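# Pull the cup on its napkin behind the tape

## Task

Move the cup so that it ends up on the robot's side of the blue tape line, still upright and resting on the napkin.

## Robot and tools

Robot: two arms on a table. left_arm sits on the +y side with a left hand; right_arm sits on the -y side with a right hand. The left hand is the mirror of the right. Calibrated base positions in the scene frame: left_arm (+0.033, +0.307, +0.045) m, right_arm (-0.027, -0.340, +0.043) m, each turned only slightly about z. Each hand has 16 motors: index, middle and ring fingers (4 hinges each) and a thumb (4 hinges).

Frames: the scene frame has its origin at table-top height, halfway between the two nominal bases, +x out over the table, +z up, left_arm toward +y. Image left and right do not match arm names. Each arm reports its hand pose, velocities and Hand target in its own base frame. Fixed cameras and the table use the scene frame. Hand point axes (right hand): +z runs along straightened fingers toward the tips; +y points out from the palm face, which sits at y = -0.062; +x runs across the palm away from the thumb. On the left hand +x points toward the thumb. A rigid mast near the wrist on the palm side (x +0.05 to +0.10, z -0.16 to -0.11, right hand; x sign flipped on the left) can strike objects. Straight fingertips reach about 0.12 m past the hand point.

execute_actions(actions, cameras): actions is a list of actions run in order. Each action lasts 0.5 s and holds up to 15 rows, one per 1/30 s step. If there are fewer than 15 rows, the last row repeats. Every row has exactly 48 numbers in [-1, 1], covering both arms even if only one moves. Numbers 1-6 are left_arm dx, dy, dz, rx, ry, rz. Numbers 7-22 are the left hand's 16 motor goals. Number 23 is left current_limit, 24 is left speed. Numbers 25-48 repeat the same layout for right_arm and its hand.

Arm numbers are offsets, not poses. They are measured from that arm's Hand target as it stood when the action began, along that arm's own base axes. Every row of one action refers to that same starting point, so rows do not add up within an action. The next action starts from the new target, so repeating an offset in a later action moves the hand again. Scale: 1.0 equals 0.6 m for dx, dy, dz and 180 degrees for rotation. rx, ry, rz form one rotation vector, applied about the Hand target position. A translation longer than 1.0 is scaled down along its direction. Commanded orientation is clipped to within 40 degrees of the measured one. The hand often stops short of the target, and the elbow sags under load. If the result shows a gap, send that difference as a new offset, or aim higher when lifting. Very small moves may not start.

Hand numbers are absolute goals, not offsets. Each maps linearly between that hinge's two stops. Order: index_mcp, index_abd, index_pip, index_dip, thumb_cmc, thumb_axl, thumb_mcp, thumb_ipl, middle_mcp, middle_abd, middle_pip, middle_dip, ring_mcp, ring_abd, ring_pip, ring_dip. Straight values: _mcp +0.75, _abd 0.00, _pip +0.58, _dip +0.70, thumb_cmc +0.71, thumb_axl +0.68, thumb_mcp +0.23, thumb_ipl +0.17. Moving toward -1 curls fingers toward the palm and swings the thumb in front of it. A 0 is a real goal. To keep a hand as it is, resend its hand_goal values plus its hand_current_limit and hand_speed. current_limit sets the current cap: -1 means 0 mA, +1 means 550 mA, with a floor of 11 mA. speed sets goal travel at (speed+1)/2 of 8.5 rad/s. Starting values are +0.4 and -0.6. Written values persist.

cameras: a list of names (cam_high, cam_low), ["all"], or []. If left out or null, images come only when actions is empty. Any unknown name makes the call invalid. Both cameras are fixed and give 672x504 images.

zoom_image(camera, region): camera is cam_high or cam_low. region is [x0, y0, x1, y1] in image pixels from the top-left, at most 504 by 504. Only the most recent images can be zoomed.

read_manual(section) returns only licence texts. finished_scene(scene) takes the current scene number (1 or 2), ends that scene for good, and usually reports success.

Results: end_effector_position (m) and end_effector_quat_wxyz per arm, in its base frame, may be off by a few centimetres. Hand target is the pose you last commanded after clipping. Other results: joint velocities (or "within noise"), joint torques (these include gravity and offsets), and per hand: hand_goal, hand_measured, hand_current_ma (positive pushes toward -1), hand_state (moving, goal, blocked, overload), hand_current_limit and hand_speed. You also get step readings of position and motor temperatures. Clock time passes while you think, and the robot holds its last command meanwhile.

Avoid: knocking the cup over or off the napkin, and letting anything fall off the table. Avoid slamming or pressing hard into the table or other fixed objects. Do not let the two arms touch or grip each other's fingers. A finger motor held at 495 mA or more for 5 s shuts down for 10 s. A motor that reaches 100 °C drops its arm; a MOTOR HOT line appears at 85 °C, but not always first. Do not leave a stretched arm straining or pushing toward an unreachable pose. To stop a push, command the target back past the hand's current position. Once the cup sits upright on the napkin, on the robot's side of the tape, let go gently and call finished_scene.

Each tool is called in YAML: its name, and indented under it one key for each argument.

## Session

execute_actions:
  actions: []

Scene clock: 0.00 s.
left_arm: end_effector_position=(+0.7982, +0.2387, +0.1229) hand_goal=(+0.754, +0.000, +0.576, +0.696, +0.714, +0.678, +0.226, +0.168, +0.754, +0.000, +0.576, +0.696, +0.754, +0.000, +0.576, +0.696) hand_measured=(+0.754, +0.000, +0.576, +0.696, +0.714, +0.678, +0.226, +0.168, +0.754, +0.000, +0.576, +0.696, +0.754, +0.000, +0.576, +0.696) hand_current_ma=(+0, +0, +0, +0, +0, +0, +0, +0, +0, +0, +0, +0, +0, +0, +0, +0) hand_state=(goal, goal, goal, goal, goal, goal, goal, goal, goal, goal, goal, goal, goal, goal, goal, goal) hand_current_limit=0.40 hand_speed=-0.60 end_effector_quat_wxyz=(+0.722, +0.496, +0.469, +0.111) | right_arm: end_effector_position=(+0.3201, +0.4933, +0.2720) hand_goal=(+0.754, +0.000, +0.576, +0.696, +0.714, +0.678, +0.226, +0.168, +0.754, +0.000, +0.576, +0.696, +0.754, +0.000, +0.576, +0.696) hand_measured=(+0.754, +0.000, +0.576, +0.696, +0.714, +0.678, +0.226, +0.168, +0.754, +0.000, +0.576, +0.696, +0.754, +0.000, +0.576, +0.696) hand_current_ma=(+0, +0, +0, +0, +0, +0, +0, +0, +0, +0, +0, +0, +0, +0, +0, +0) hand_state=(goal, goal, goal, goal, goal, goal, goal, goal, goal, goal, goal, goal, goal, goal, goal, goal) hand_current_limit=0.40 hand_speed=-0.60 end_effector_quat_wxyz=(-0.307, +0.773, +0.538, +0.139)
Joint positions: left_arm=[0.436 2.437 1.614 0.97 1.091 -0.735] | right_arm=[1.001 1.548 1.546 -1.029 -0.448 1.481]
Joint velocities: within noise
Joint torques (N m): no reading
Motor temperatures (°C): left_arm=[36 36 34 38 37 34] | right_arm=[38 31 33 31 32 31]
Heat: left arm: hottest wrist pitch 38 °C; right arm: hottest waist 38 °C.
Hand target: left_arm +0.8019, +0.2418, +0.1455; +0.727, +0.500, +0.452, +0.131 | right_arm +0.3240, +0.5018, +0.3013; -0.320, +0.759, +0.542, +0.166

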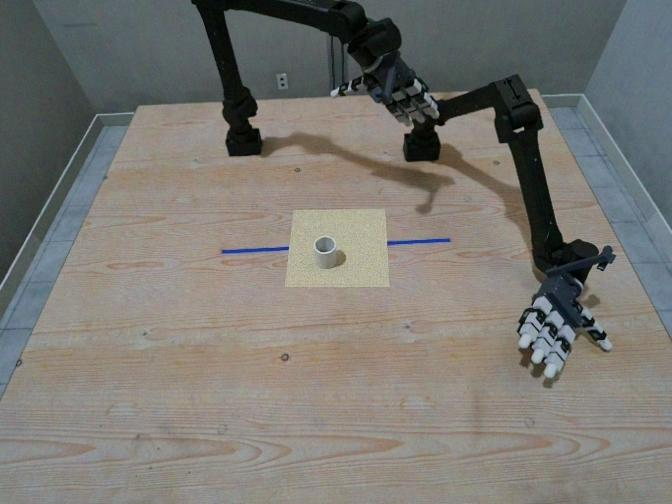

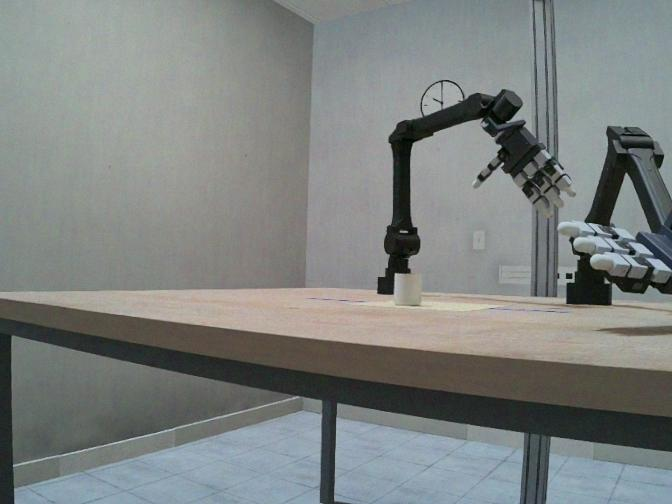

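zoom_image:
  camera: "cam_high"
  region: [210, 180, 460, 310]

zoom_image:
  camera: "cam_low"
  region: [300, 230, 600, 350]

Scaled by 2.016.

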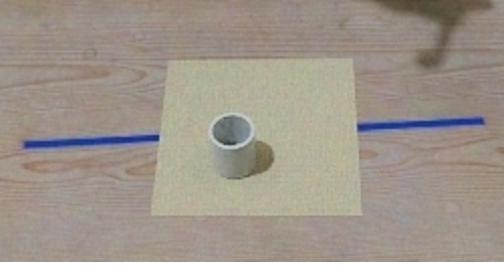

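Scaled by 1.680.

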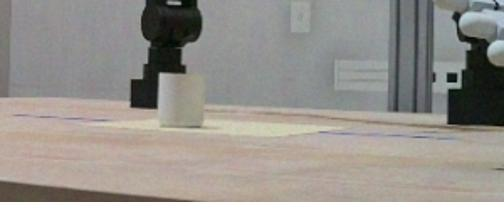

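execute_actions:
  actions:
    - [[0,0,0,0,0,0,0.754,0,0.576,0.696,0.714,0.678,0.226,0.168,0.754,0,0.576,0.696,0.754,0,0.576,0.696,0.4,-0.6,0.03,-0.0575,-0.028,-0.0375,-0.0119,0.0167,0.548,0,0.576,0.696,0.714,0.678,0.226,0.168,0.548,0,0.576,0.696,0.548,0,0.576,0.696,0.4,-0.6]]
    - [[0,0,0,0,0,0,0.754,0,0.576,0.696,0.714,0.678,0.226,0.168,0.754,0,0.576,0.696,0.754,0,0.576,0.696,0.4,-0.6,0.03,-0.0575,-0.028,-0.0375,-0.0119,0.0167,0.548,0,0.576,0.696,0.714,0.678,0.226,0.168,0.548,0,0.576,0.696,0.548,0,0.576,0.696,0.4,-0.6]]
    - [[0,0,0,0,0,0,0.754,0,0.576,0.696,0.714,0.678,0.226,0.168,0.754,0,0.576,0.696,0.754,0,0.576,0.696,0.4,-0.6,0.03,-0.0575,-0.028,-0.0375,-0.0119,0.0167,0.548,0,0.576,0.696,0.714,0.678,0.226,0.168,0.548,0,0.576,0.696,0.548,0,0.576,0.696,0.4,-0.6]]
    - [[0,0,0,0,0,0,0.754,0,0.576,0.696,0.714,0.678,0.226,0.168,0.754,0,0.576,0.696,0.754,0,0.576,0.696,0.4,-0.6,0.03,-0.0575,-0.028,-0.0375,-0.0119,0.0167,0.548,0,0.576,0.696,0.714,0.678,0.226,0.168,0.548,0,0.576,0.696,0.548,0,0.576,0.696,0.4,-0.6]]
    - [[0,0,0,0,0,0,0.754,0,0.576,0.696,0.714,0.678,0.226,0.168,0.754,0,0.576,0.696,0.754,0,0.576,0.696,0.4,-0.6,0.03,-0.0575,-0.028,-0.0375,-0.0119,0.0167,0.548,0,0.576,0.696,0.714,0.678,0.226,0.168,0.548,0,0.576,0.696,0.548,0,0.576,0.696,0.4,-0.6]]
    - [[0,0,0,0,0,0,0.754,0,0.576,0.696,0.714,0.678,0.226,0.168,0.754,0,0.576,0.696,0.754,0,0.576,0.696,0.4,-0.6,0.03,-0.0575,-0.028,-0.0375,-0.0119,0.0167,0.548,0,0.576,0.696,0.714,0.678,0.226,0.168,0.548,0,0.576,0.696,0.548,0,0.576,0.696,0.4,-0.6]]
  cameras: ["all"]

Scene clock: 18.53 s.
left_arm: end_effector_position=(+0.7982, +0.2387, +0.1229) hand_goal=(+0.754, +0.000, +0.576, +0.696, +0.714, +0.678, +0.226, +0.168, +0.754, +0.000, +0.576, +0.696, +0.754, +0.000, +0.576, +0.696) hand_measured=(+0.760, +0.000, +0.576, +0.696, +0.718, +0.678, +0.226, +0.168, +0.760, +0.000, +0.576, +0.696, +0.760, +0.000, +0.576, +0.696) hand_current_ma=(+3, +0, +0, +0, +2, +0, +0, +0, +3, +0, +0, +0, +3, +0, +0, +0) hand_state=(goal, goal, goal, goal, goal, goal, goal, goal, goal, goal, goal, goal, goal, goal, goal, goal) hand_current_limit=0.40 hand_speed=-0.60 end_effector_quat_wxyz=(+0.722, +0.496, +0.469, +0.111) | right_arm: end_effector_position=(+0.4270, +0.2942, +0.1944) hand_goal=(+0.548, +0.000, +0.576, +0.696, +0.714, +0.678, +0.226, +0.168, +0.548, +0.000, +0.576, +0.696, +0.548, +0.000, +0.576, +0.696) hand_measured=(+0.548, +0.000, +0.576, +0.696, +0.714, +0.678, +0.224, +0.168, +0.548, +0.000, +0.576, +0.696, +0.548, +0.000, +0.576, +0.696) hand_current_ma=(+3, +0, +3, +0, -3, -4, -16, -2, +2, +0, +3, +0, +2, +0, +3, +0) hand_state=(goal, goal, goal, goal, goal, goal, goal, goal, goal, goal, goal, goal, goal, goal, goal, goal) hand_current_limit=0.40 hand_speed=-0.60 end_effector_quat_wxyz=(-0.005, +0.712, +0.702, -0.007)
Joint positions: left_arm=[0.436 2.437 1.614 0.97 1.091 -0.735] | right_arm=[0.746 1.584 1.412 -1.414 -0.009 0.761]
Joint torques (N m): left_arm=[0.67 -23.47 9.87 1.94 -0.16 0.23] | right_arm=[-0.26 -10.64 7.24 0.23 0.19 -0.13]
Motor temperatures (°C): left_arm=[35 41 37 38 36 34] | right_arm=[38 32 36 31 32 31]
Heat: left arm: hottest shoulder 41 °C; right arm: hottest waist 38 °C.
Hand target: left_arm +0.8019, +0.2418, +0.1455; +0.727, +0.500, +0.452, +0.131 | right_arm +0.4320, +0.2948, +0.2005; +0.000, +0.707, +0.707, +0.000
Off the commanded pose: left_arm 0.023 m, 3 deg | right_arm 0.008 m, 1 deg.
Step readings (end_effector_position of left_arm | right_arm):
0: (+0.7982, +0.2387, +0.1229) | (+0.3201, +0.4933, +0.2720)
1: (+0.7982, +0.2387, +0.1229) | (+0.3201, +0.4933, +0.2720)
2: (+0.7982, +0.2387, +0.1229) | (+0.3201, +0.4926, +0.2717)
4: (+0.7982, +0.2387, +0.1229) | (+0.3194, +0.4870, +0.2691)
8: (+0.7982, +0.2387, +0.1229) | (+0.3260, +0.4721, +0.2651)
15: (+0.7982, +0.2387, +0.1229) | (+0.3408, +0.4590, +0.2642)
16: (+0.7982, +0.2387, +0.1229) | (+0.3410, +0.4588, +0.2642)
17: (+0.7982, +0.2387, +0.1229) | (+0.3407, +0.4573, +0.2637)
19: (+0.7982, +0.2387, +0.1229) | (+0.3407, +0.4505, +0.2616)
23: (+0.7982, +0.2387, +0.1229) | (+0.3446, +0.4387, +0.2592)
30: (+0.7982, +0.2387, +0.1229) | (+0.3575, +0.4267, +0.2589)
31: (+0.7982, +0.2387, +0.1229) | (+0.3586, +0.4257, +0.2589)
32: (+0.7982, +0.2387, +0.1229) | (+0.3597, +0.4239, +0.2589)
34: (+0.7982, +0.2387, +0.1229) | (+0.3608, +0.4176, +0.2572)
38: (+0.7982, +0.2387, +0.1229) | (+0.3653, +0.4049, +0.2510)
45: (+0.7982, +0.2387, +0.1229) | (+0.3775, +0.3943, +0.2460)
46: (+0.7982, +0.2387, +0.1229) | (+0.3785, +0.3934, +0.2461)
47: (+0.7982, +0.2387, +0.1229) | (+0.3796, +0.3913, +0.2456)
49: (+0.7982, +0.2387, +0.1229) | (+0.3809, +0.3850, +0.2440)
53: (+0.7982, +0.2387, +0.1229) | (+0.3841, +0.3710, +0.2339)
60: (+0.7982, +0.2387, +0.1229) | (+0.3956, +0.3590, +0.2287)
61: (+0.7982, +0.2387, +0.1229) | (+0.3965, +0.3585, +0.2288)
62: (+0.7982, +0.2387, +0.1229) | (+0.3971, +0.3578, +0.2285)
64: (+0.7982, +0.2387, +0.1229) | (+0.3995, +0.3514, +0.2269)
68: (+0.7982, +0.2387, +0.1229) | (+0.4026, +0.3365, +0.2171)
75: (+0.7982, +0.2387, +0.1229) | (+0.4134, +0.3235, +0.2117)
76: (+0.7982, +0.2387, +0.1229) | (+0.4138, +0.3240, +0.2118)
77: (+0.7982, +0.2387, +0.1229) | (+0.4145, +0.3235, +0.2116)
79: (+0.7982, +0.2387, +0.1229) | (+0.4169, +0.3175, +0.2097)
83: (+0.7982, +0.2387, +0.1229) | (+0.4200, +0.3033, +0.1996)
90: (+0.7982, +0.2387, +0.1229) | (+0.4292, +0.2898, +0.1945)

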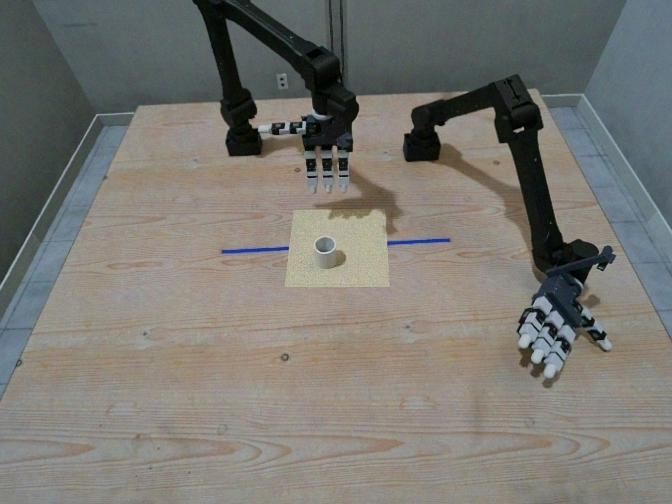

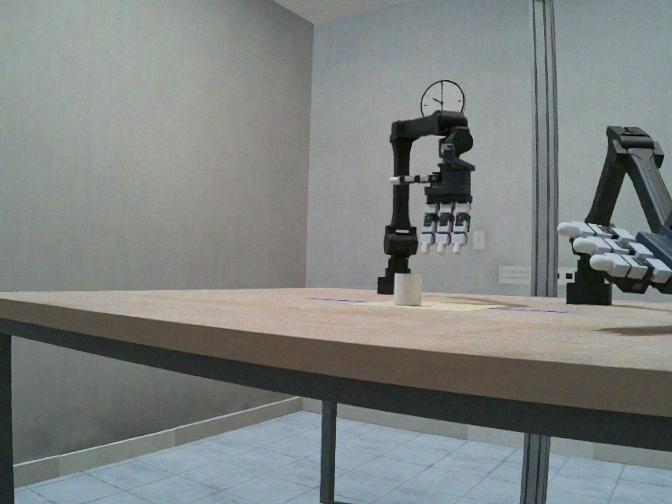

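execute_actions:
  actions:
    - [[0,0,0,0,0,0,0.754,0,0.576,0.696,0.714,0.678,0.226,0.168,0.754,0,0.576,0.696,0.754,0,0.576,0.696,0.4,-0.6,0.012,0,-0.05,0,0,0,0.548,0,0.576,0.696,0.714,0.678,0.226,0.168,0.548,0,0.576,0.696,0.548,0,0.576,0.696,0.4,-0.6]]
    - [[0,0,0,0,0,0,0.754,0,0.576,0.696,0.714,0.678,0.226,0.168,0.754,0,0.576,0.696,0.754,0,0.576,0.696,0.4,-0.6,0.012,0,-0.05,0,0,0,0.548,0,0.576,0.696,0.714,0.678,0.226,0.168,0.548,0,0.576,0.696,0.548,0,0.576,0.696,0.4,-0.6]]
    - [[0,0,0,0,0,0,0.754,0,0.576,0.696,0.714,0.678,0.226,0.168,0.754,0,0.576,0.696,0.754,0,0.576,0.696,0.4,-0.6,0,0,-0.04,0,0,0,0.548,0,0.576,0.696,0.714,0.678,0.226,0.168,0.548,0,0.576,0.696,0.548,0,0.576,0.696,0.4,-0.6]]
    - [[0,0,0,0,0,0,0.754,0,0.576,0.696,0.714,0.678,0.226,0.168,0.754,0,0.576,0.696,0.754,0,0.576,0.696,0.4,-0.6,0,0,-0.027,0,0,0,0.548,0,0.576,0.696,0.714,0.678,0.226,0.168,0.548,0,0.576,0.696,0.548,0,0.576,0.696,0.4,-0.6]]
  cameras: ["all"]

Scene clock: 23.73 s.
left_arm: end_effector_position=(+0.7982, +0.2387, +0.1229) hand_goal=(+0.754, +0.000, +0.576, +0.696, +0.714, +0.678, +0.226, +0.168, +0.754, +0.000, +0.576, +0.696, +0.754, +0.000, +0.576, +0.696) hand_measured=(+0.760, +0.000, +0.576, +0.696, +0.718, +0.678, +0.226, +0.168, +0.760, +0.000, +0.576, +0.696, +0.760, +0.000, +0.576, +0.696) hand_current_ma=(+3, +0, +0, +0, +2, +0, +0, +0, +3, +0, +0, +0, +3, +0, +0, +0) hand_state=(goal, goal, goal, goal, goal, goal, goal, goal, goal, goal, goal, goal, goal, goal, goal, goal) hand_current_limit=0.40 hand_speed=-0.60 end_effector_quat_wxyz=(+0.722, +0.496, +0.469, +0.111) | right_arm: end_effector_position=(+0.4386, +0.2899, +0.0948) hand_goal=(+0.548, +0.000, +0.576, +0.696, +0.714, +0.678, +0.226, +0.168, +0.548, +0.000, +0.576, +0.696, +0.548, +0.000, +0.576, +0.696) hand_measured=(+0.548, +0.000, +0.576, +0.696, +0.714, +0.678, +0.224, +0.168, +0.548, +0.000, +0.576, +0.696, +0.548, +0.000, +0.576, +0.696) hand_current_ma=(+3, +0, +3, +0, -3, -4, -16, -2, +2, +0, +3, +0, +2, +0, +3, +0) hand_state=(goal, goal, goal, goal, goal, goal, goal, goal, goal, goal, goal, goal, goal, goal, goal, goal) hand_current_limit=0.40 hand_speed=-0.60 end_effector_quat_wxyz=(-0.005, +0.713, +0.701, -0.014)
Joint positions: left_arm=[0.436 2.437 1.614 0.97 1.091 -0.735] | right_arm=[0.723 1.682 1.264 -1.181 -0.009 0.741]
Joint torques (N m): left_arm=[0.79 -23.47 9.83 1.89 -0.16 0.22] | right_arm=[-0.73 -11.22 6.67 0.75 0.2 -0.12]
Heat: left arm: hottest shoulder 42 °C; right arm: hottest waist 38 °C.
Hand target: left_arm +0.8019, +0.2418, +0.1455; +0.727, +0.500, +0.452, +0.131 | right_arm +0.4464, +0.2948, +0.1003; +0.000, +0.707, +0.707, +0.000
Off the commanded pose: left_arm 0.023 m, 3 deg | right_arm 0.011 m, 2 deg.
Step readings (end_effector_position of left_arm | right_arm):
0: (+0.7982, +0.2387, +0.1229) | (+0.4270, +0.2942, +0.1944)
1: (+0.7982, +0.2387, +0.1229) | (+0.4270, +0.2942, +0.1944)
2: (+0.7982, +0.2387, +0.1229) | (+0.4269, +0.2941, +0.1932)
4: (+0.7982, +0.2387, +0.1229) | (+0.4271, +0.2944, +0.1888)
8: (+0.7982, +0.2387, +0.1229) | (+0.4264, +0.2940, +0.1721)
15: (+0.7982, +0.2387, +0.1229) | (+0.4272, +0.2950, +0.1611)
16: (+0.7982, +0.2387, +0.1229) | (+0.4275, +0.2953, +0.1612)
17: (+0.7982, +0.2387, +0.1229) | (+0.4283, +0.2960, +0.1608)
19: (+0.7982, +0.2387, +0.1229) | (+0.4306, +0.2972, +0.1574)
23: (+0.7982, +0.2387, +0.1229) | (+0.4328, +0.2962, +0.1434)
30: (+0.7982, +0.2387, +0.1229) | (+0.4363, +0.2920, +0.1317)
31: (+0.7982, +0.2387, +0.1229) | (+0.4363, +0.2920, +0.1317)
32: (+0.7982, +0.2387, +0.1229) | (+0.4374, +0.2920, +0.1313)
34: (+0.7982, +0.2387, +0.1229) | (+0.4394, +0.2917, +0.1278)
38: (+0.7982, +0.2387, +0.1229) | (+0.4384, +0.2897, +0.1170)
45: (+0.7982, +0.2387, +0.1229) | (+0.4382, +0.2896, +0.1096)
46: (+0.7982, +0.2387, +0.1229) | (+0.4385, +0.2898, +0.1096)
47: (+0.7982, +0.2387, +0.1229) | (+0.4386, +0.2899, +0.1091)
49: (+0.7982, +0.2387, +0.1229) | (+0.4397, +0.2909, +0.1073)
53: (+0.7982, +0.2387, +0.1229) | (+0.4388, +0.2901, +0.1001)
60: (+0.7982, +0.2387, +0.1229) | (+0.4383, +0.2897, +0.0947)

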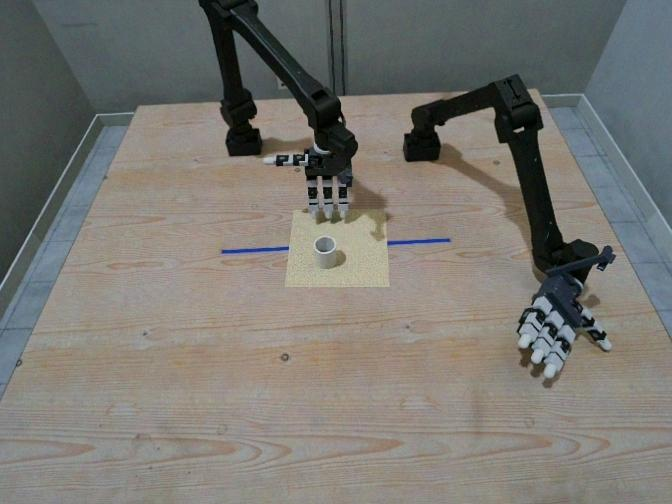

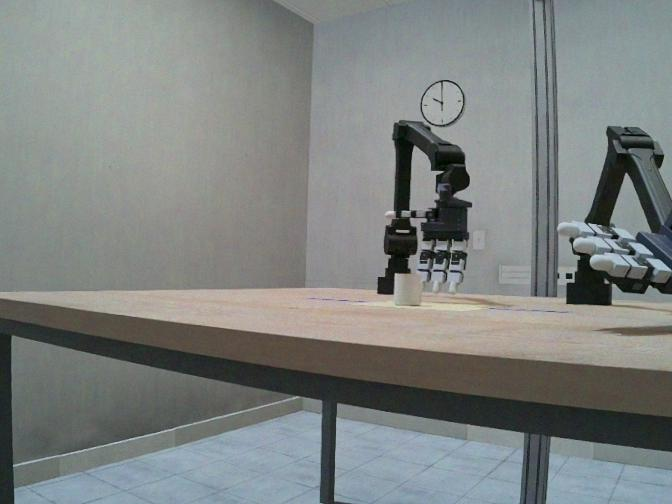

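execute_actions:
  actions:
    - [[0,0,0,0,0,0,0.754,0,0.576,0.696,0.714,0.678,0.226,0.168,0.754,0,0.576,0.696,0.754,0,0.576,0.696,0.4,-0.6,0,0,-0.03,0,0,0,0.548,0,0.576,0.696,0.714,0.678,0.226,0.168,0.548,0,0.576,0.696,0.548,0,0.576,0.696,0.4,-0.6]]
    - [[0,0,0,0,0,0,0.754,0,0.576,0.696,0.714,0.678,0.226,0.168,0.754,0,0.576,0.696,0.754,0,0.576,0.696,0.4,-0.6,0,0,-0.02,0,0,0,0.548,0,0.576,0.696,0.714,0.678,0.226,0.168,0.548,0,0.576,0.696,0.548,0,0.576,0.696,0.4,-0.6]]
  cameras: ["all"]

zoom_image:
  camera: "cam_low"
  region: [350, 220, 500, 330]

Scene clock: 27.30 s.
left_arm: end_effector_position=(+0.7982, +0.2387, +0.1229) hand_goal=(+0.754, +0.000, +0.576, +0.696, +0.714, +0.678, +0.226, +0.168, +0.754, +0.000, +0.576, +0.696, +0.754, +0.000, +0.576, +0.696) hand_measured=(+0.760, +0.000, +0.576, +0.696, +0.718, +0.678, +0.226, +0.168, +0.760, +0.000, +0.576, +0.696, +0.760, +0.000, +0.576, +0.696) hand_current_ma=(+3, +0, +0, +0, +2, +0, +0, +0, +3, +0, +0, +0, +3, +0, +0, +0) hand_state=(goal, goal, goal, goal, goal, goal, goal, goal, goal, goal, goal, goal, goal, goal, goal, goal) hand_current_limit=0.40 hand_speed=-0.60 end_effector_quat_wxyz=(+0.722, +0.496, +0.469, +0.111) | right_arm: end_effector_position=(+0.4396, +0.2919, +0.0706) hand_goal=(+0.548, +0.000, +0.576, +0.696, +0.714, +0.678, +0.226, +0.168, +0.548, +0.000, +0.576, +0.696, +0.548, +0.000, +0.576, +0.696) hand_measured=(+0.548, +0.000, +0.576, +0.696, +0.714, +0.678, +0.222, +0.168, +0.548, +0.000, +0.576, +0.696, +0.546, +0.006, +0.576, +0.696) hand_current_ma=(+3, +0, +3, +0, -3, -4, -17, -2, +0, +4, +2, +0, -9, +24, -2, +0) hand_state=(goal, goal, goal, goal, goal, goal, goal, goal, goal, goal, goal, goal, goal, goal, goal, goal) hand_current_limit=0.40 hand_speed=-0.60 end_effector_quat_wxyz=(-0.004, +0.711, +0.703, -0.009)
Joint positions: left_arm=[0.436 2.437 1.614 0.97 1.091 -0.735] | right_arm=[0.725 1.708 1.227 -1.109 -0.008 0.735]
Joint torques (N m): left_arm=[0.79 -23.3 9.84 1.94 -0.16 0.22] | right_arm=[-0.79 -10.81 6.2 0.87 0.19 -0.11]
Heat: left arm: hottest shoulder 43 °C; right arm: hottest waist 38 °C.
Hand target: left_arm +0.8019, +0.2418, +0.1455; +0.727, +0.500, +0.452, +0.131 | right_arm +0.4464, +0.2948, +0.0703; +0.000, +0.707, +0.707, +0.000
Off the commanded pose: left_arm 0.023 m, 3 deg | right_arm 0.007 m, 1 deg.
Step readings (end_effector_position of left_arm | right_arm):
0: (+0.7982, +0.2387, +0.1229) | (+0.4386, +0.2899, +0.0948)
1: (+0.7982, +0.2387, +0.1229) | (+0.4386, +0.2899, +0.0948)
2: (+0.7982, +0.2387, +0.1229) | (+0.4390, +0.2903, +0.0944)
4: (+0.7982, +0.2387, +0.1229) | (+0.4400, +0.2912, +0.0926)
8: (+0.7982, +0.2387, +0.1229) | (+0.4388, +0.2901, +0.0827)
15: (+0.7982, +0.2387, +0.1229) | (+0.4381, +0.2895, +0.0758)
16: (+0.7982, +0.2387, +0.1229) | (+0.4381, +0.2895, +0.0758)
17: (+0.7982, +0.2387, +0.1229) | (+0.4387, +0.2900, +0.0759)
19: (+0.7982, +0.2387, +0.1229) | (+0.4393, +0.2905, +0.0746)
23: (+0.7982, +0.2387, +0.1229) | (+0.4395, +0.2909, +0.0705)
30: (+0.7982, +0.2387, +0.1229) | (+0.4396, +0.2919, +0.0706)

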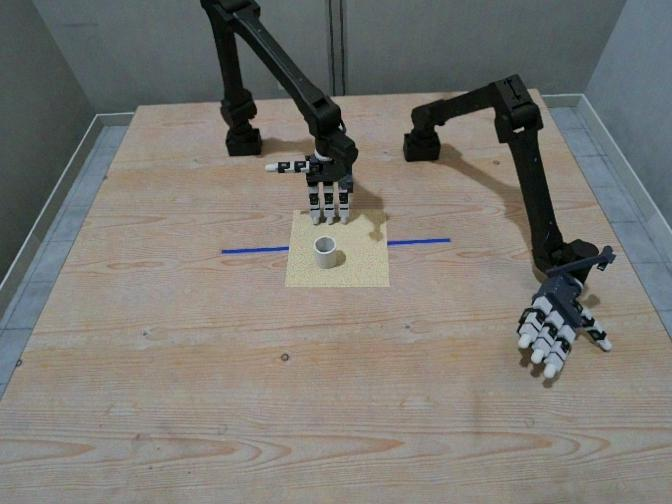

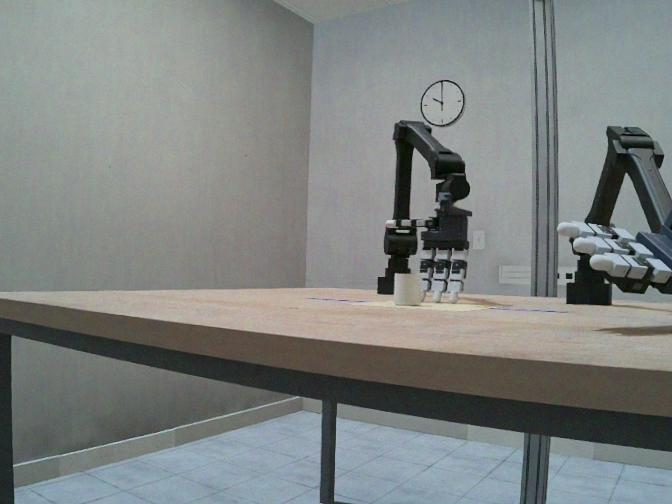

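Scaled by 3.360.

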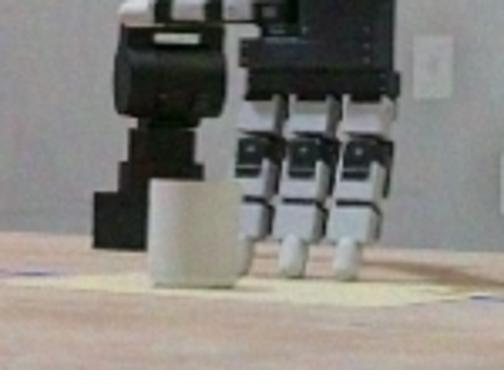

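execute_actions:
  actions:
    - [[0,0,0,0,0,0,0.754,0,0.576,0.696,0.714,0.678,0.226,0.168,0.754,0,0.576,0.696,0.754,0,0.576,0.696,0.4,-0.6,0,0,-0.0167,0,0,0,0.548,0,0.576,0.696,0.714,0.678,0.226,0.168,0.548,0,0.576,0.696,0.548,0,0.576,0.696,0.4,-0.6]]

Scene clock: 28.80 s.
left_arm: end_effector_position=(+0.7982, +0.2387, +0.1229) hand_goal=(+0.754, +0.000, +0.576, +0.696, +0.714, +0.678, +0.226, +0.168, +0.754, +0.000, +0.576, +0.696, +0.754, +0.000, +0.576, +0.696) hand_measured=(+0.760, +0.000, +0.576, +0.696, +0.718, +0.678, +0.226, +0.168, +0.760, +0.000, +0.576, +0.696, +0.760, +0.000, +0.576, +0.696) hand_current_ma=(+3, +0, +0, +0, +2, +0, +0, +0, +3, +0, +0, +0, +3, +0, +0, +0) hand_state=(goal, goal, goal, goal, goal, goal, goal, goal, goal, goal, goal, goal, goal, goal, goal, goal) hand_current_limit=0.40 hand_speed=-0.60 end_effector_quat_wxyz=(+0.722, +0.496, +0.469, +0.111) | right_arm: end_effector_position=(+0.4395, +0.2926, +0.0698) hand_goal=(+0.548, +0.000, +0.576, +0.696, +0.714, +0.678, +0.226, +0.168, +0.548, +0.000, +0.576, +0.696, +0.548, +0.000, +0.576, +0.696) hand_measured=(+0.548, +0.002, +0.576, +0.696, +0.714, +0.678, +0.222, +0.168, +0.548, +0.010, +0.576, +0.696, +0.548, +0.018, +0.576, +0.696) hand_current_ma=(+3, +5, +3, +0, -3, -4, -17, -2, +1, +40, +2, +0, +0, +73, -2, +0) hand_state=(goal, goal, goal, goal, goal, goal, goal, goal, goal, goal, goal, goal, goal, goal, goal, goal) hand_current_limit=0.40 hand_speed=-0.60 end_effector_quat_wxyz=(-0.004, +0.712, +0.702, -0.007)
Joint positions: left_arm=[0.436 2.437 1.614 0.97 1.091 -0.735] | right_arm=[0.726 1.708 1.224 -1.101 -0.008 0.74]
Joint torques (N m): left_arm=[0.79 -23.41 9.8 1.88 -0.16 0.23] | right_arm=[-0.79 -9.7 5.37 1.43 0.16 -0.12]
Heat: left arm: hottest shoulder 43 °C; right arm: hottest waist 38 °C.
Hand target: left_arm +0.8019, +0.2418, +0.1455; +0.727, +0.500, +0.452, +0.131 | right_arm +0.4464, +0.2948, +0.0603; +0.000, +0.707, +0.707, +0.000
Off the commanded pose: left_arm 0.023 m, 3 deg | right_arm 0.012 m, 1 deg.
Step readings (end_effector_position of left_arm | right_arm):
0: (+0.7982, +0.2387, +0.1229) | (+0.4396, +0.2919, +0.0706)
1: (+0.7982, +0.2387, +0.1229) | (+0.4396, +0.2919, +0.0706)
2: (+0.7982, +0.2387, +0.1229) | (+0.4398, +0.2921, +0.0707)
4: (+0.7982, +0.2387, +0.1229) | (+0.4394, +0.2918, +0.0697)
8: (+0.7982, +0.2387, +0.1229) | (+0.4395, +0.2926, +0.0698)
15: (+0.7982, +0.2387, +0.1229) | (+0.4395, +0.2926, +0.0698)

execute_actions:
  actions:
    - [[0,0,0,0,0,0,0.754,0,0.576,0.696,0.714,0.678,0.226,0.168,0.754,0,0.576,0.696,0.754,0,0.576,0.696,0.4,-0.6,-0.025,0,0,0,0,0,0.548,0,0.576,0.696,0.714,0.678,0.226,0.168,0.548,0,0.576,0.696,0.548,0,0.576,0.696,0.4,-0.6]]
    - [[0,0,0,0,0,0,0.754,0,0.576,0.696,0.714,0.678,0.226,0.168,0.754,0,0.576,0.696,0.754,0,0.576,0.696,0.4,-0.6,-0.025,0,0,0,0,0,0.548,0,0.576,0.696,0.714,0.678,0.226,0.168,0.548,0,0.576,0.696,0.548,0,0.576,0.696,0.4,-0.6]]
  cameras: ["cam_high"]

zoom_image:
  camera: "cam_high"
  region: [210, 150, 460, 310]

Scene clock: 31.80 s.
left_arm: end_effector_position=(+0.7982, +0.2387, +0.1229) hand_goal=(+0.754, +0.000, +0.576, +0.696, +0.714, +0.678, +0.226, +0.168, +0.754, +0.000, +0.576, +0.696, +0.754, +0.000, +0.576, +0.696) hand_measured=(+0.760, +0.000, +0.576, +0.696, +0.718, +0.678, +0.226, +0.168, +0.760, +0.000, +0.576, +0.696, +0.760, +0.000, +0.576, +0.696) hand_current_ma=(+3, +0, +0, +0, +2, +0, +0, +0, +3, +0, +0, +0, +3, +0, +0, +0) hand_state=(goal, goal, goal, goal, goal, goal, goal, goal, goal, goal, goal, goal, goal, goal, goal, goal) hand_current_limit=0.40 hand_speed=-0.60 end_effector_quat_wxyz=(+0.722, +0.496, +0.469, +0.111) | right_arm: end_effector_position=(+0.4290, +0.2901, +0.0693) hand_goal=(+0.548, +0.000, +0.576, +0.696, +0.714, +0.678, +0.226, +0.168, +0.548, +0.000, +0.576, +0.696, +0.548, +0.000, +0.576, +0.696) hand_measured=(+0.532, -0.006, +0.566, +0.692, +0.714, +0.678, +0.222, +0.168, +0.532, +0.002, +0.566, +0.692, +0.534, +0.010, +0.568, +0.692) hand_current_ma=(-81, -23, -47, -19, -3, -4, -17, -2, -80, +10, -42, -17, -65, +37, -37, -20) hand_state=(goal, goal, goal, goal, goal, goal, goal, goal, goal, goal, goal, goal, goal, goal, goal, goal) hand_current_limit=0.40 hand_speed=-0.60 end_effector_quat_wxyz=(+0.006, +0.712, +0.702, +0.009)
Joint positions: left_arm=[0.436 2.437 1.614 0.97 1.091 -0.735] | right_arm=[0.745 1.671 1.164 -1.044 0.012 0.758]
Joint torques (N m): left_arm=[0.85 -23.47 9.77 1.89 -0.16 0.22] | right_arm=[0.73 -10.34 4.72 0.44 -0.09 0.16]
Heat: left arm: hottest shoulder 43 °C; right arm: hottest waist 38 °C.
Hand target: left_arm +0.8019, +0.2418, +0.1455; +0.727, +0.500, +0.452, +0.131 | right_arm +0.4164, +0.2948, +0.0603; +0.000, +0.707, +0.707, +0.000
Off the commanded pose: left_arm 0.023 m, 3 deg | right_arm 0.016 m, 1 deg.
Step readings (end_effector_position of left_arm | right_arm):
0: (+0.7982, +0.2387, +0.1229) | (+0.4395, +0.2926, +0.0698)
1: (+0.7982, +0.2387, +0.1229) | (+0.4390, +0.2921, +0.0692)
2: (+0.7982, +0.2387, +0.1229) | (+0.4388, +0.2920, +0.0695)
4: (+0.7982, +0.2387, +0.1229) | (+0.4374, +0.2918, +0.0694)
8: (+0.7982, +0.2387, +0.1229) | (+0.4354, +0.2922, +0.0698)
15: (+0.7982, +0.2387, +0.1229) | (+0.4341, +0.2924, +0.0695)
16: (+0.7982, +0.2387, +0.1229) | (+0.4340, +0.2927, +0.0701)
17: (+0.7982, +0.2387, +0.1229) | (+0.4338, +0.2921, +0.0692)
19: (+0.7982, +0.2387, +0.1229) | (+0.4324, +0.2918, +0.0699)
23: (+0.7982, +0.2387, +0.1229) | (+0.4305, +0.2909, +0.0702)
30: (+0.7982, +0.2387, +0.1229) | (+0.4291, +0.2903, +0.0693)
Images, in order (width x height): cam_high 672x504.

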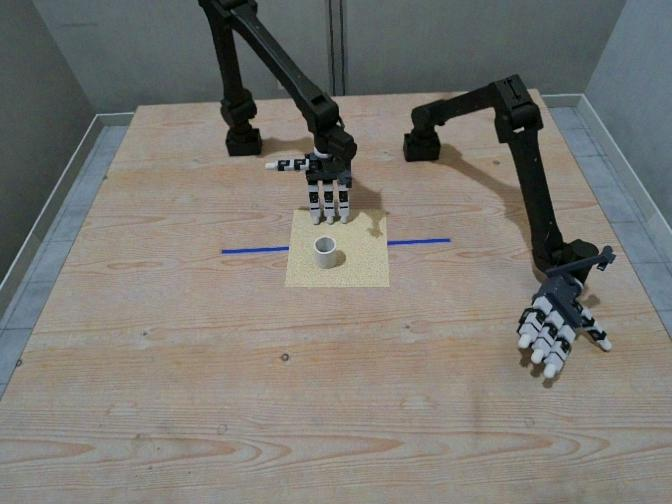

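Scaled by 2.016.

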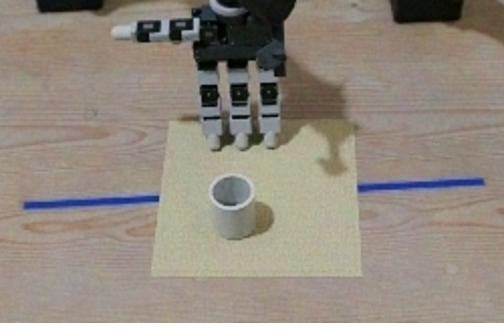

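execute_actions:
  actions:
    - [[0,0,0,0,0,0,0.754,0,0.576,0.696,0.714,0.678,0.226,0.168,0.754,0,0.576,0.696,0.754,0,0.576,0.696,0.4,-0.6,-0.025,0,0,0,0,0,0.548,0,0.576,0.696,0.714,0.678,0.226,0.168,0.548,0,0.576,0.696,0.548,0,0.576,0.696,0.4,-0.6]]
    - [[0,0,0,0,0,0,0.754,0,0.576,0.696,0.714,0.678,0.226,0.168,0.754,0,0.576,0.696,0.754,0,0.576,0.696,0.4,-0.6,-0.025,0,0,0,0,0,0.548,0,0.576,0.696,0.714,0.678,0.226,0.168,0.548,0,0.576,0.696,0.548,0,0.576,0.696,0.4,-0.6]]
  cameras: ["cam_high"]

zoom_image:
  camera: "cam_high"
  region: [210, 150, 460, 310]

Scene clock: 34.13 s.
left_arm: end_effector_position=(+0.7982, +0.2387, +0.1229) hand_goal=(+0.754, +0.000, +0.576, +0.696, +0.714, +0.678, +0.226, +0.168, +0.754, +0.000, +0.576, +0.696, +0.754, +0.000, +0.576, +0.696) hand_measured=(+0.760, +0.000, +0.576, +0.696, +0.718, +0.678, +0.226, +0.168, +0.760, +0.000, +0.576, +0.696, +0.760, +0.000, +0.576, +0.696) hand_current_ma=(+3, +0, +0, +0, +2, +0, +0, +0, +3, +0, +0, +0, +3, +0, +0, +0) hand_state=(goal, goal, goal, goal, goal, goal, goal, goal, goal, goal, goal, goal, goal, goal, goal, goal) hand_current_limit=0.40 hand_speed=-0.60 end_effector_quat_wxyz=(+0.722, +0.496, +0.469, +0.111) | right_arm: end_effector_position=(+0.4053, +0.2914, +0.0694) hand_goal=(+0.548, +0.000, +0.576, +0.696, +0.714, +0.678, +0.226, +0.168, +0.548, +0.000, +0.576, +0.696, +0.548, +0.000, +0.576, +0.696) hand_measured=(+0.516, -0.002, +0.554, +0.686, +0.714, +0.678, +0.222, +0.168, +0.520, +0.002, +0.560, +0.688, +0.526, +0.006, +0.562, +0.688) hand_current_ma=(-159, -7, -97, -48, -3, -4, -18, -2, -143, +7, -77, -35, -111, +23, -66, -39) hand_state=(blocked, goal, blocked, goal, goal, goal, goal, goal, blocked, goal, goal, goal, blocked, goal, goal, goal) hand_current_limit=0.40 hand_speed=-0.60 end_effector_quat_wxyz=(+0.011, +0.712, +0.702, +0.017)
Joint positions: left_arm=[0.436 2.437 1.614 0.97 1.091 -0.735] | right_arm=[0.786 1.627 1.103 -1.014 0.021 0.799]
Joint torques (N m): left_arm=[0.85 -23.41 9.84 1.88 -0.16 0.23] | right_arm=[1.14 -10.17 4.64 0.18 -0.34 0.18]
Heat: left arm: hottest shoulder 43 °C; right arm: hottest waist 38 °C.
Hand target: left_arm +0.8019, +0.2418, +0.1455; +0.727, +0.500, +0.452, +0.131 | right_arm +0.3864, +0.2948, +0.0603; +0.000, +0.707, +0.707, +0.000
Off the commanded pose: left_arm 0.023 m, 3 deg | right_arm 0.021 m, 2 deg.
Step readings (end_effector_position of left_arm | right_arm):
0: (+0.7982, +0.2387, +0.1229) | (+0.4290, +0.2901, +0.0693)
1: (+0.7982, +0.2387, +0.1229) | (+0.4290, +0.2901, +0.0693)
2: (+0.7982, +0.2387, +0.1229) | (+0.4288, +0.2906, +0.0697)
4: (+0.7982, +0.2387, +0.1229) | (+0.4267, +0.2903, +0.0699)
8: (+0.7982, +0.2387, +0.1229) | (+0.4213, +0.2908, +0.0691)
15: (+0.7982, +0.2387, +0.1229) | (+0.4206, +0.2905, +0.0690)
16: (+0.7982, +0.2387, +0.1229) | (+0.4206, +0.2905, +0.0690)
17: (+0.7982, +0.2387, +0.1229) | (+0.4204, +0.2902, +0.0692)
19: (+0.7982, +0.2387, +0.1229) | (+0.4172, +0.2902, +0.0689)
23: (+0.7982, +0.2387, +0.1229) | (+0.4085, +0.2907, +0.0690)
30: (+0.7982, +0.2387, +0.1229) | (+0.4053, +0.2914, +0.0694)
Images, in order (width x height): cam_high 672x504.

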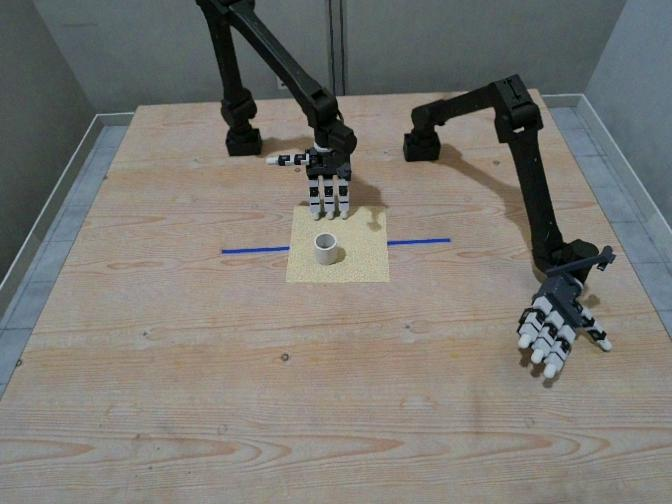

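Scaled by 2.016.

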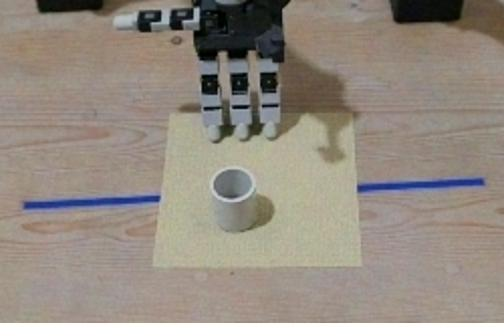

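execute_actions:
  actions:
    - [[0,0,0,0,0,0,0.754,0,0.576,0.696,0.714,0.678,0.226,0.168,0.754,0,0.576,0.696,0.754,0,0.576,0.696,0.4,-0.6,-0.03,0,0,0,0,0,0.548,0,0.576,0.696,0.714,0.678,0.226,0.168,0.548,0,0.576,0.696,0.548,0,0.576,0.696,0.4,-0.6]]
    - [[0,0,0,0,0,0,0.754,0,0.576,0.696,0.714,0.678,0.226,0.168,0.754,0,0.576,0.696,0.754,0,0.576,0.696,0.4,-0.6,-0.03,0,0,0,0,0,0.548,0,0.576,0.696,0.714,0.678,0.226,0.168,0.548,0,0.576,0.696,0.548,0,0.576,0.696,0.4,-0.6]]
    - [[0,0,0,0,0,0,0.754,0,0.576,0.696,0.714,0.678,0.226,0.168,0.754,0,0.576,0.696,0.754,0,0.576,0.696,0.4,-0.6,-0.03,0,0,0,0,0,0.548,0,0.576,0.696,0.714,0.678,0.226,0.168,0.548,0,0.576,0.696,0.548,0,0.576,0.696,0.4,-0.6]]
  cameras: ["cam_high"]

zoom_image:
  camera: "cam_high"
  region: [210, 150, 460, 310]

Scene clock: 37.50 s.
left_arm: end_effector_position=(+0.7982, +0.2387, +0.1229) hand_goal=(+0.754, +0.000, +0.576, +0.696, +0.714, +0.678, +0.226, +0.168, +0.754, +0.000, +0.576, +0.696, +0.754, +0.000, +0.576, +0.696) hand_measured=(+0.760, +0.000, +0.576, +0.696, +0.718, +0.678, +0.226, +0.168, +0.760, +0.000, +0.576, +0.696, +0.760, +0.000, +0.576, +0.696) hand_current_ma=(+3, +0, +0, +0, +2, +0, +0, +0, +3, +0, +0, +0, +3, +0, +0, +0) hand_state=(goal, goal, goal, goal, goal, goal, goal, goal, goal, goal, goal, goal, goal, goal, goal, goal) hand_current_limit=0.40 hand_speed=-0.60 end_effector_quat_wxyz=(+0.722, +0.496, +0.469, +0.111) | right_arm: end_effector_position=(+0.3514, +0.2941, +0.0689) hand_goal=(+0.548, +0.000, +0.576, +0.696, +0.714, +0.678, +0.226, +0.168, +0.548, +0.000, +0.576, +0.696, +0.548, +0.000, +0.576, +0.696) hand_measured=(+0.512, -0.002, +0.552, +0.684, +0.714, +0.678, +0.222, +0.168, +0.516, +0.002, +0.558, +0.688, +0.524, +0.006, +0.562, +0.688) hand_current_ma=(-179, -5, -110, -55, -2, -4, -18, -2, -157, +6, -84, -38, -116, +22, -68, -41) hand_state=(blocked, goal, blocked, goal, goal, goal, goal, goal, blocked, goal, goal, goal, blocked, goal, goal, goal) hand_current_limit=0.40 hand_speed=-0.60 end_effector_quat_wxyz=(+0.010, +0.710, +0.704, +0.018)
Joint positions: left_arm=[0.436 2.437 1.614 0.97 1.091 -0.735] | right_arm=[0.883 1.544 1 -0.994 0.023 0.89]
Joint torques (N m): left_arm=[0.5 -23.36 9.81 1.91 -0.17 0.23] | right_arm=[1.2 -8.94 4.55 0.16 -0.41 0.16]
Heat: left arm: hottest shoulder 44 °C; right arm: hottest waist 38 °C.
Hand target: left_arm +0.8019, +0.2418, +0.1455; +0.727, +0.500, +0.452, +0.131 | right_arm +0.3324, +0.2948, +0.0603; +0.000, +0.707, +0.707, +0.000
Off the commanded pose: left_arm 0.023 m, 3 deg | right_arm 0.021 m, 2 deg.
Step readings (end_effector_position of left_arm | right_arm):
0: (+0.7982, +0.2387, +0.1229) | (+0.4053, +0.2914, +0.0694)
1: (+0.7982, +0.2387, +0.1229) | (+0.4048, +0.2909, +0.0688)
2: (+0.7982, +0.2387, +0.1229) | (+0.4047, +0.2908, +0.0690)
4: (+0.7982, +0.2387, +0.1229) | (+0.4011, +0.2905, +0.0687)
8: (+0.7982, +0.2387, +0.1229) | (+0.3913, +0.2914, +0.0689)
15: (+0.7982, +0.2387, +0.1229) | (+0.3870, +0.2922, +0.0692)
16: (+0.7982, +0.2387, +0.1229) | (+0.3870, +0.2922, +0.0692)
17: (+0.7982, +0.2387, +0.1229) | (+0.3863, +0.2915, +0.0682)
19: (+0.7982, +0.2387, +0.1229) | (+0.3835, +0.2913, +0.0685)
23: (+0.7982, +0.2387, +0.1229) | (+0.3735, +0.2924, +0.0690)
30: (+0.7982, +0.2387, +0.1229) | (+0.3692, +0.2930, +0.0693)
31: (+0.7982, +0.2387, +0.1229) | (+0.3688, +0.2925, +0.0687)
32: (+0.7982, +0.2387, +0.1229) | (+0.3686, +0.2923, +0.0689)
34: (+0.7982, +0.2387, +0.1229) | (+0.3653, +0.2927, +0.0689)
38: (+0.7982, +0.2387, +0.1229) | (+0.3557, +0.2937, +0.0693)
45: (+0.7982, +0.2387, +0.1229) | (+0.3514, +0.2941, +0.0689)
Images, in order (width x height): cam_high 672x504.

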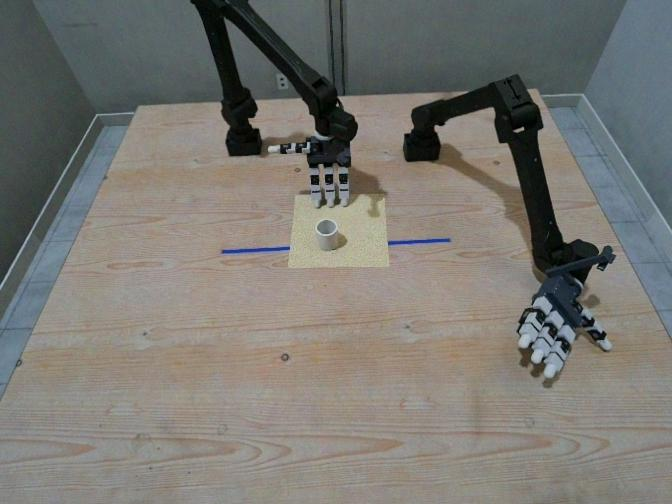

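Scaled by 2.016.

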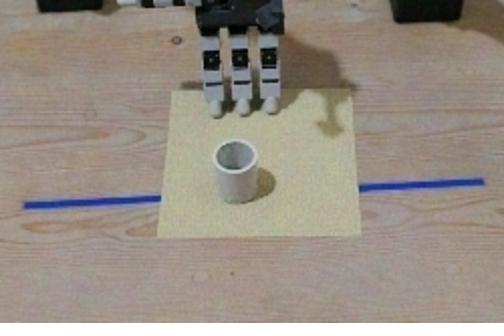

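execute_actions:
  actions:
    - [[0,0,0,0,0,0,0.754,0,0.576,0.696,0.714,0.678,0.226,0.168,0.754,0,0.576,0.696,0.754,0,0.576,0.696,0.4,-0.6,-0.03,0,0,0,0,0,0.548,0,0.576,0.696,0.714,0.678,0.226,0.168,0.548,0,0.576,0.696,0.548,0,0.576,0.696,0.4,-0.6]]
    - [[0,0,0,0,0,0,0.754,0,0.576,0.696,0.714,0.678,0.226,0.168,0.754,0,0.576,0.696,0.754,0,0.576,0.696,0.4,-0.6,-0.03,0,0,0,0,0,0.548,0,0.576,0.696,0.714,0.678,0.226,0.168,0.548,0,0.576,0.696,0.548,0,0.576,0.696,0.4,-0.6]]
    - [[0,0,0,0,0,0,0.754,0,0.576,0.696,0.714,0.678,0.226,0.168,0.754,0,0.576,0.696,0.754,0,0.576,0.696,0.4,-0.6,-0.03,0,0,0,0,0,0.548,0,0.576,0.696,0.714,0.678,0.226,0.168,0.548,0,0.576,0.696,0.548,0,0.576,0.696,0.4,-0.6]]
    - [[0,0,0,0,0,0,0.754,0,0.576,0.696,0.714,0.678,0.226,0.168,0.754,0,0.576,0.696,0.754,0,0.576,0.696,0.4,-0.6,-0.03,0,0,0,0,0,0.548,0,0.576,0.696,0.714,0.678,0.226,0.168,0.548,0,0.576,0.696,0.548,0,0.576,0.696,0.4,-0.6]]
  cameras: ["cam_high"]

zoom_image:
  camera: "cam_high"
  region: [210, 150, 460, 310]

Scene clock: 41.43 s.
left_arm: end_effector_position=(+0.7982, +0.2387, +0.1229) hand_goal=(+0.754, +0.000, +0.576, +0.696, +0.714, +0.678, +0.226, +0.168, +0.754, +0.000, +0.576, +0.696, +0.754, +0.000, +0.576, +0.696) hand_measured=(+0.760, +0.000, +0.576, +0.696, +0.718, +0.678, +0.226, +0.168, +0.760, +0.000, +0.576, +0.696, +0.760, +0.000, +0.576, +0.696) hand_current_ma=(+3, +0, +0, +0, +2, +0, +0, +0, +3, +0, +0, +0, +3, +0, +0, +0) hand_state=(goal, goal, goal, goal, goal, goal, goal, goal, goal, goal, goal, goal, goal, goal, goal, goal) hand_current_limit=0.40 hand_speed=-0.60 end_effector_quat_wxyz=(+0.722, +0.496, +0.469, +0.111) | right_arm: end_effector_position=(+0.2788, +0.2972, +0.0686) hand_goal=(+0.548, +0.000, +0.576, +0.696, +0.714, +0.678, +0.226, +0.168, +0.548, +0.000, +0.576, +0.696, +0.548, +0.000, +0.576, +0.696) hand_measured=(+0.508, -0.002, +0.550, +0.682, +0.714, +0.678, +0.222, +0.168, +0.514, +0.002, +0.556, +0.686, +0.524, +0.006, +0.562, +0.688) hand_current_ma=(-203, -4, -126, -64, -2, -4, -18, -2, -169, +4, -91, -42, -116, +20, -68, -41) hand_state=(blocked, goal, blocked, goal, goal, goal, goal, goal, blocked, goal, goal, goal, blocked, goal, goal, goal) hand_current_limit=0.40 hand_speed=-0.60 end_effector_quat_wxyz=(+0.009, +0.707, +0.706, +0.019)
Joint positions: left_arm=[0.436 2.437 1.614 0.97 1.091 -0.735] | right_arm=[1.039 1.446 0.889 -0.983 0.026 1.04]
Joint torques (N m): left_arm=[0.91 -23.47 9.83 1.94 -0.15 0.22] | right_arm=[1.26 -7.53 4.57 0.13 -0.52 0.25]
Heat: left arm: hottest shoulder 44 °C; right arm: hottest waist 38 °C.
Hand target: left_arm +0.8019, +0.2418, +0.1455; +0.727, +0.500, +0.452, +0.131 | right_arm +0.2604, +0.2948, +0.0603; +0.000, +0.707, +0.707, +0.000
Off the commanded pose: left_arm 0.023 m, 3 deg | right_arm 0.020 m, 2 deg.
Step readings (end_effector_position of left_arm | right_arm):
0: (+0.7982, +0.2387, +0.1229) | (+0.3514, +0.2941, +0.0689)
1: (+0.7982, +0.2387, +0.1229) | (+0.3510, +0.2936, +0.0690)
2: (+0.7982, +0.2387, +0.1229) | (+0.3501, +0.2935, +0.0684)
4: (+0.7982, +0.2387, +0.1229) | (+0.3470, +0.2933, +0.0691)
8: (+0.7982, +0.2387, +0.1229) | (+0.3367, +0.2938, +0.0686)
15: (+0.7982, +0.2387, +0.1229) | (+0.3335, +0.2945, +0.0694)
16: (+0.7982, +0.2387, +0.1229) | (+0.3331, +0.2949, +0.0694)
17: (+0.7982, +0.2387, +0.1229) | (+0.3328, +0.2945, +0.0689)
19: (+0.7982, +0.2387, +0.1229) | (+0.3288, +0.2944, +0.0687)
23: (+0.7982, +0.2387, +0.1229) | (+0.3192, +0.2950, +0.0693)
30: (+0.7982, +0.2387, +0.1229) | (+0.3151, +0.2954, +0.0688)
31: (+0.7982, +0.2387, +0.1229) | (+0.3151, +0.2952, +0.0688)
32: (+0.7982, +0.2387, +0.1229) | (+0.3144, +0.2953, +0.0689)
34: (+0.7982, +0.2387, +0.1229) | (+0.3111, +0.2952, +0.0693)
38: (+0.7982, +0.2387, +0.1229) | (+0.3010, +0.2956, +0.0686)
45: (+0.7982, +0.2387, +0.1229) | (+0.2974, +0.2963, +0.0692)
46: (+0.7982, +0.2387, +0.1229) | (+0.2974, +0.2963, +0.0692)
47: (+0.7982, +0.2387, +0.1229) | (+0.2965, +0.2959, +0.0687)
49: (+0.7982, +0.2387, +0.1229) | (+0.2925, +0.2962, +0.0689)
53: (+0.7982, +0.2387, +0.1229) | (+0.2825, +0.2969, +0.0686)
60: (+0.7982, +0.2387, +0.1229) | (+0.2788, +0.2973, +0.0686)
Images, in order (width x height): cam_high 672x504.

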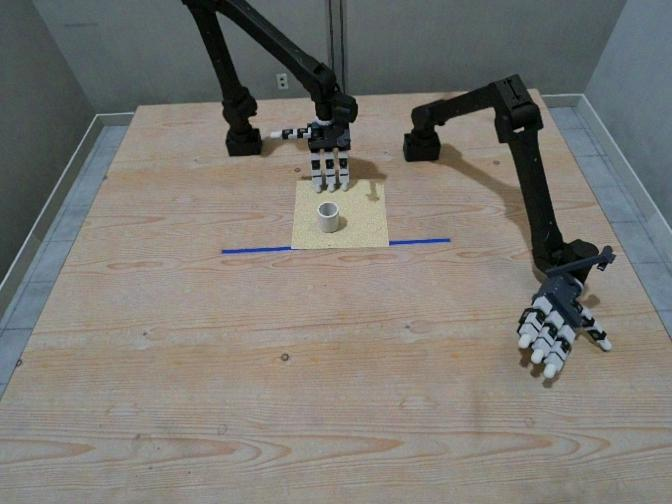

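Scaled by 2.016.

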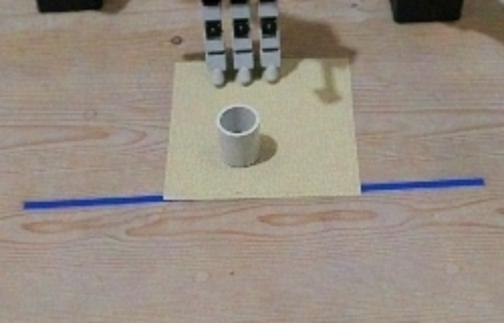

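execute_actions:
  actions:
    - [[0,0,0,0,0,0,0.754,0,0.576,0.696,0.714,0.678,0.226,0.168,0.754,0,0.576,0.696,0.754,0,0.576,0.696,0.4,-0.6,0.02,0,0.03,0,0,0,0.548,0,0.576,0.696,0.714,0.678,0.226,0.168,0.548,0,0.576,0.696,0.548,0,0.576,0.696,0.4,-0.6]]
    - [[0,0,0,0,0,0,0.754,0,0.576,0.696,0.714,0.678,0.226,0.168,0.754,0,0.576,0.696,0.754,0,0.576,0.696,0.4,-0.6,0,0,0.06,0,0,0,0.548,0,0.576,0.696,0.714,0.678,0.226,0.168,0.548,0,0.576,0.696,0.548,0,0.576,0.696,0.4,-0.6]]
    - [[0,0,0,0,0,0,0.754,0,0.576,0.696,0.714,0.678,0.226,0.168,0.754,0,0.576,0.696,0.754,0,0.576,0.696,0.4,-0.6,-0.03,0,0.06,0,0,0,0.548,0,0.576,0.696,0.714,0.678,0.226,0.168,0.548,0,0.576,0.696,0.548,0,0.576,0.696,0.4,-0.6]]
  cameras: ["all"]

zoom_image:
  camera: "cam_high"
  region: [210, 150, 460, 310]

Scene clock: 44.83 s.
left_arm: end_effector_position=(+0.7982, +0.2387, +0.1229) hand_goal=(+0.754, +0.000, +0.576, +0.696, +0.714, +0.678, +0.226, +0.168, +0.754, +0.000, +0.576, +0.696, +0.754, +0.000, +0.576, +0.696) hand_measured=(+0.760, +0.000, +0.576, +0.696, +0.718, +0.678, +0.226, +0.168, +0.760, +0.000, +0.576, +0.696, +0.760, +0.000, +0.576, +0.696) hand_current_ma=(+3, +0, +0, +0, +2, +0, +0, +0, +3, +0, +0, +0, +3, +0, +0, +0) hand_state=(goal, goal, goal, goal, goal, goal, goal, goal, goal, goal, goal, goal, goal, goal, goal, goal) hand_current_limit=0.40 hand_speed=-0.60 end_effector_quat_wxyz=(+0.722, +0.496, +0.469, +0.111) | right_arm: end_effector_position=(+0.2450, +0.2789, +0.1253) hand_goal=(+0.548, +0.000, +0.576, +0.696, +0.714, +0.678, +0.226, +0.168, +0.548, +0.000, +0.576, +0.696, +0.548, +0.000, +0.576, +0.696) hand_measured=(+0.548, -0.002, +0.574, +0.694, +0.714, +0.678, +0.222, +0.168, +0.548, -0.002, +0.574, +0.694, +0.548, -0.002, +0.574, +0.694) hand_current_ma=(-1, -9, -9, -11, -2, -4, -18, -2, -1, -9, -9, -10, -1, -11, -8, -12) hand_state=(goal, goal, goal, goal, goal, goal, goal, goal, goal, goal, goal, goal, goal, goal, goal, goal) hand_current_limit=0.40 hand_speed=-0.60 end_effector_quat_wxyz=(+0.006, +0.700, +0.713, -0.030)
Joint positions: left_arm=[0.436 2.437 1.614 0.97 1.091 -0.735] | right_arm=[1.081 1.337 0.96 -1.256 -0.005 1.062]
Joint torques (N m): left_arm=[0.67 -23.41 9.81 1.89 -0.16 0.22] | right_arm=[0.32 -7.59 10.36 -0.14 0.06 0.2]
Heat: left arm: hottest shoulder 44 °C; right arm: hottest waist 38 °C.
Hand target: left_arm +0.8019, +0.2418, +0.1455; +0.727, +0.500, +0.452, +0.131 | right_arm +0.2544, +0.2948, +0.1503; +0.000, +0.707, +0.707, +0.000
Off the commanded pose: left_arm 0.023 m, 3 deg | right_arm 0.031 m, 4 deg.
Step readings (end_effector_position of left_arm | right_arm):
0: (+0.7982, +0.2387, +0.1229) | (+0.2788, +0.2972, +0.0686)
1: (+0.7982, +0.2387, +0.1229) | (+0.2789, +0.2972, +0.0692)
2: (+0.7982, +0.2387, +0.1229) | (+0.2789, +0.2972, +0.0692)
4: (+0.7982, +0.2387, +0.1229) | (+0.2781, +0.2959, +0.0690)
8: (+0.7982, +0.2387, +0.1229) | (+0.2758, +0.2931, +0.0694)
15: (+0.7982, +0.2387, +0.1229) | (+0.2749, +0.2921, +0.0697)
16: (+0.7982, +0.2387, +0.1229) | (+0.2751, +0.2918, +0.0696)
17: (+0.7982, +0.2387, +0.1229) | (+0.2745, +0.2907, +0.0710)
19: (+0.7982, +0.2387, +0.1229) | (+0.2684, +0.2851, +0.0722)
23: (+0.7982, +0.2387, +0.1229) | (+0.2576, +0.2747, +0.0784)
30: (+0.7982, +0.2387, +0.1229) | (+0.2570, +0.2776, +0.0866)
31: (+0.7982, +0.2387, +0.1229) | (+0.2576, +0.2775, +0.0871)
32: (+0.7982, +0.2387, +0.1229) | (+0.2574, +0.2772, +0.0881)
34: (+0.7982, +0.2387, +0.1229) | (+0.2565, +0.2746, +0.0933)
38: (+0.7982, +0.2387, +0.1229) | (+0.2511, +0.2710, +0.1120)
45: (+0.7982, +0.2387, +0.1229) | (+0.2464, +0.2792, +0.1253)

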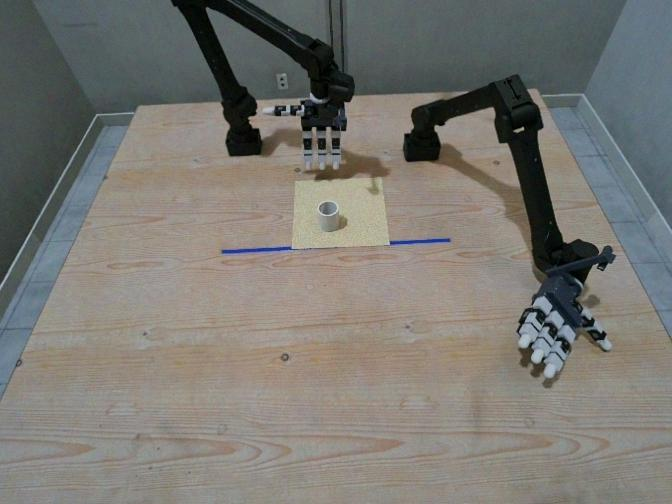

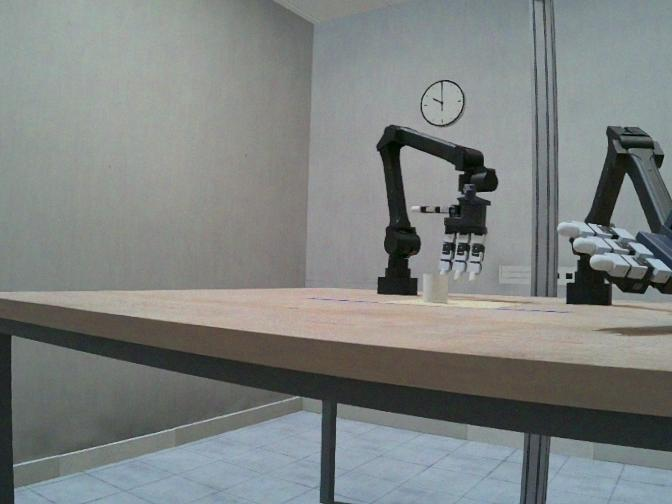

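Scaled by 2.016.

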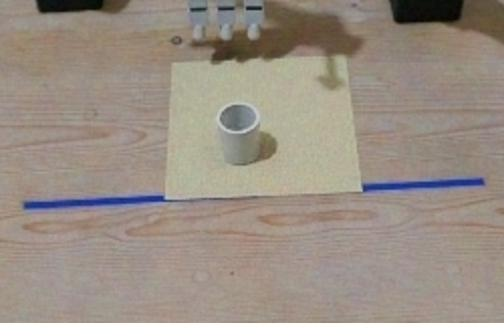

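Done: the cup is standing on the napkin, past the line, and the hand is clear.

finished_scene:
  scene: 1

The scene is finished: the task was done.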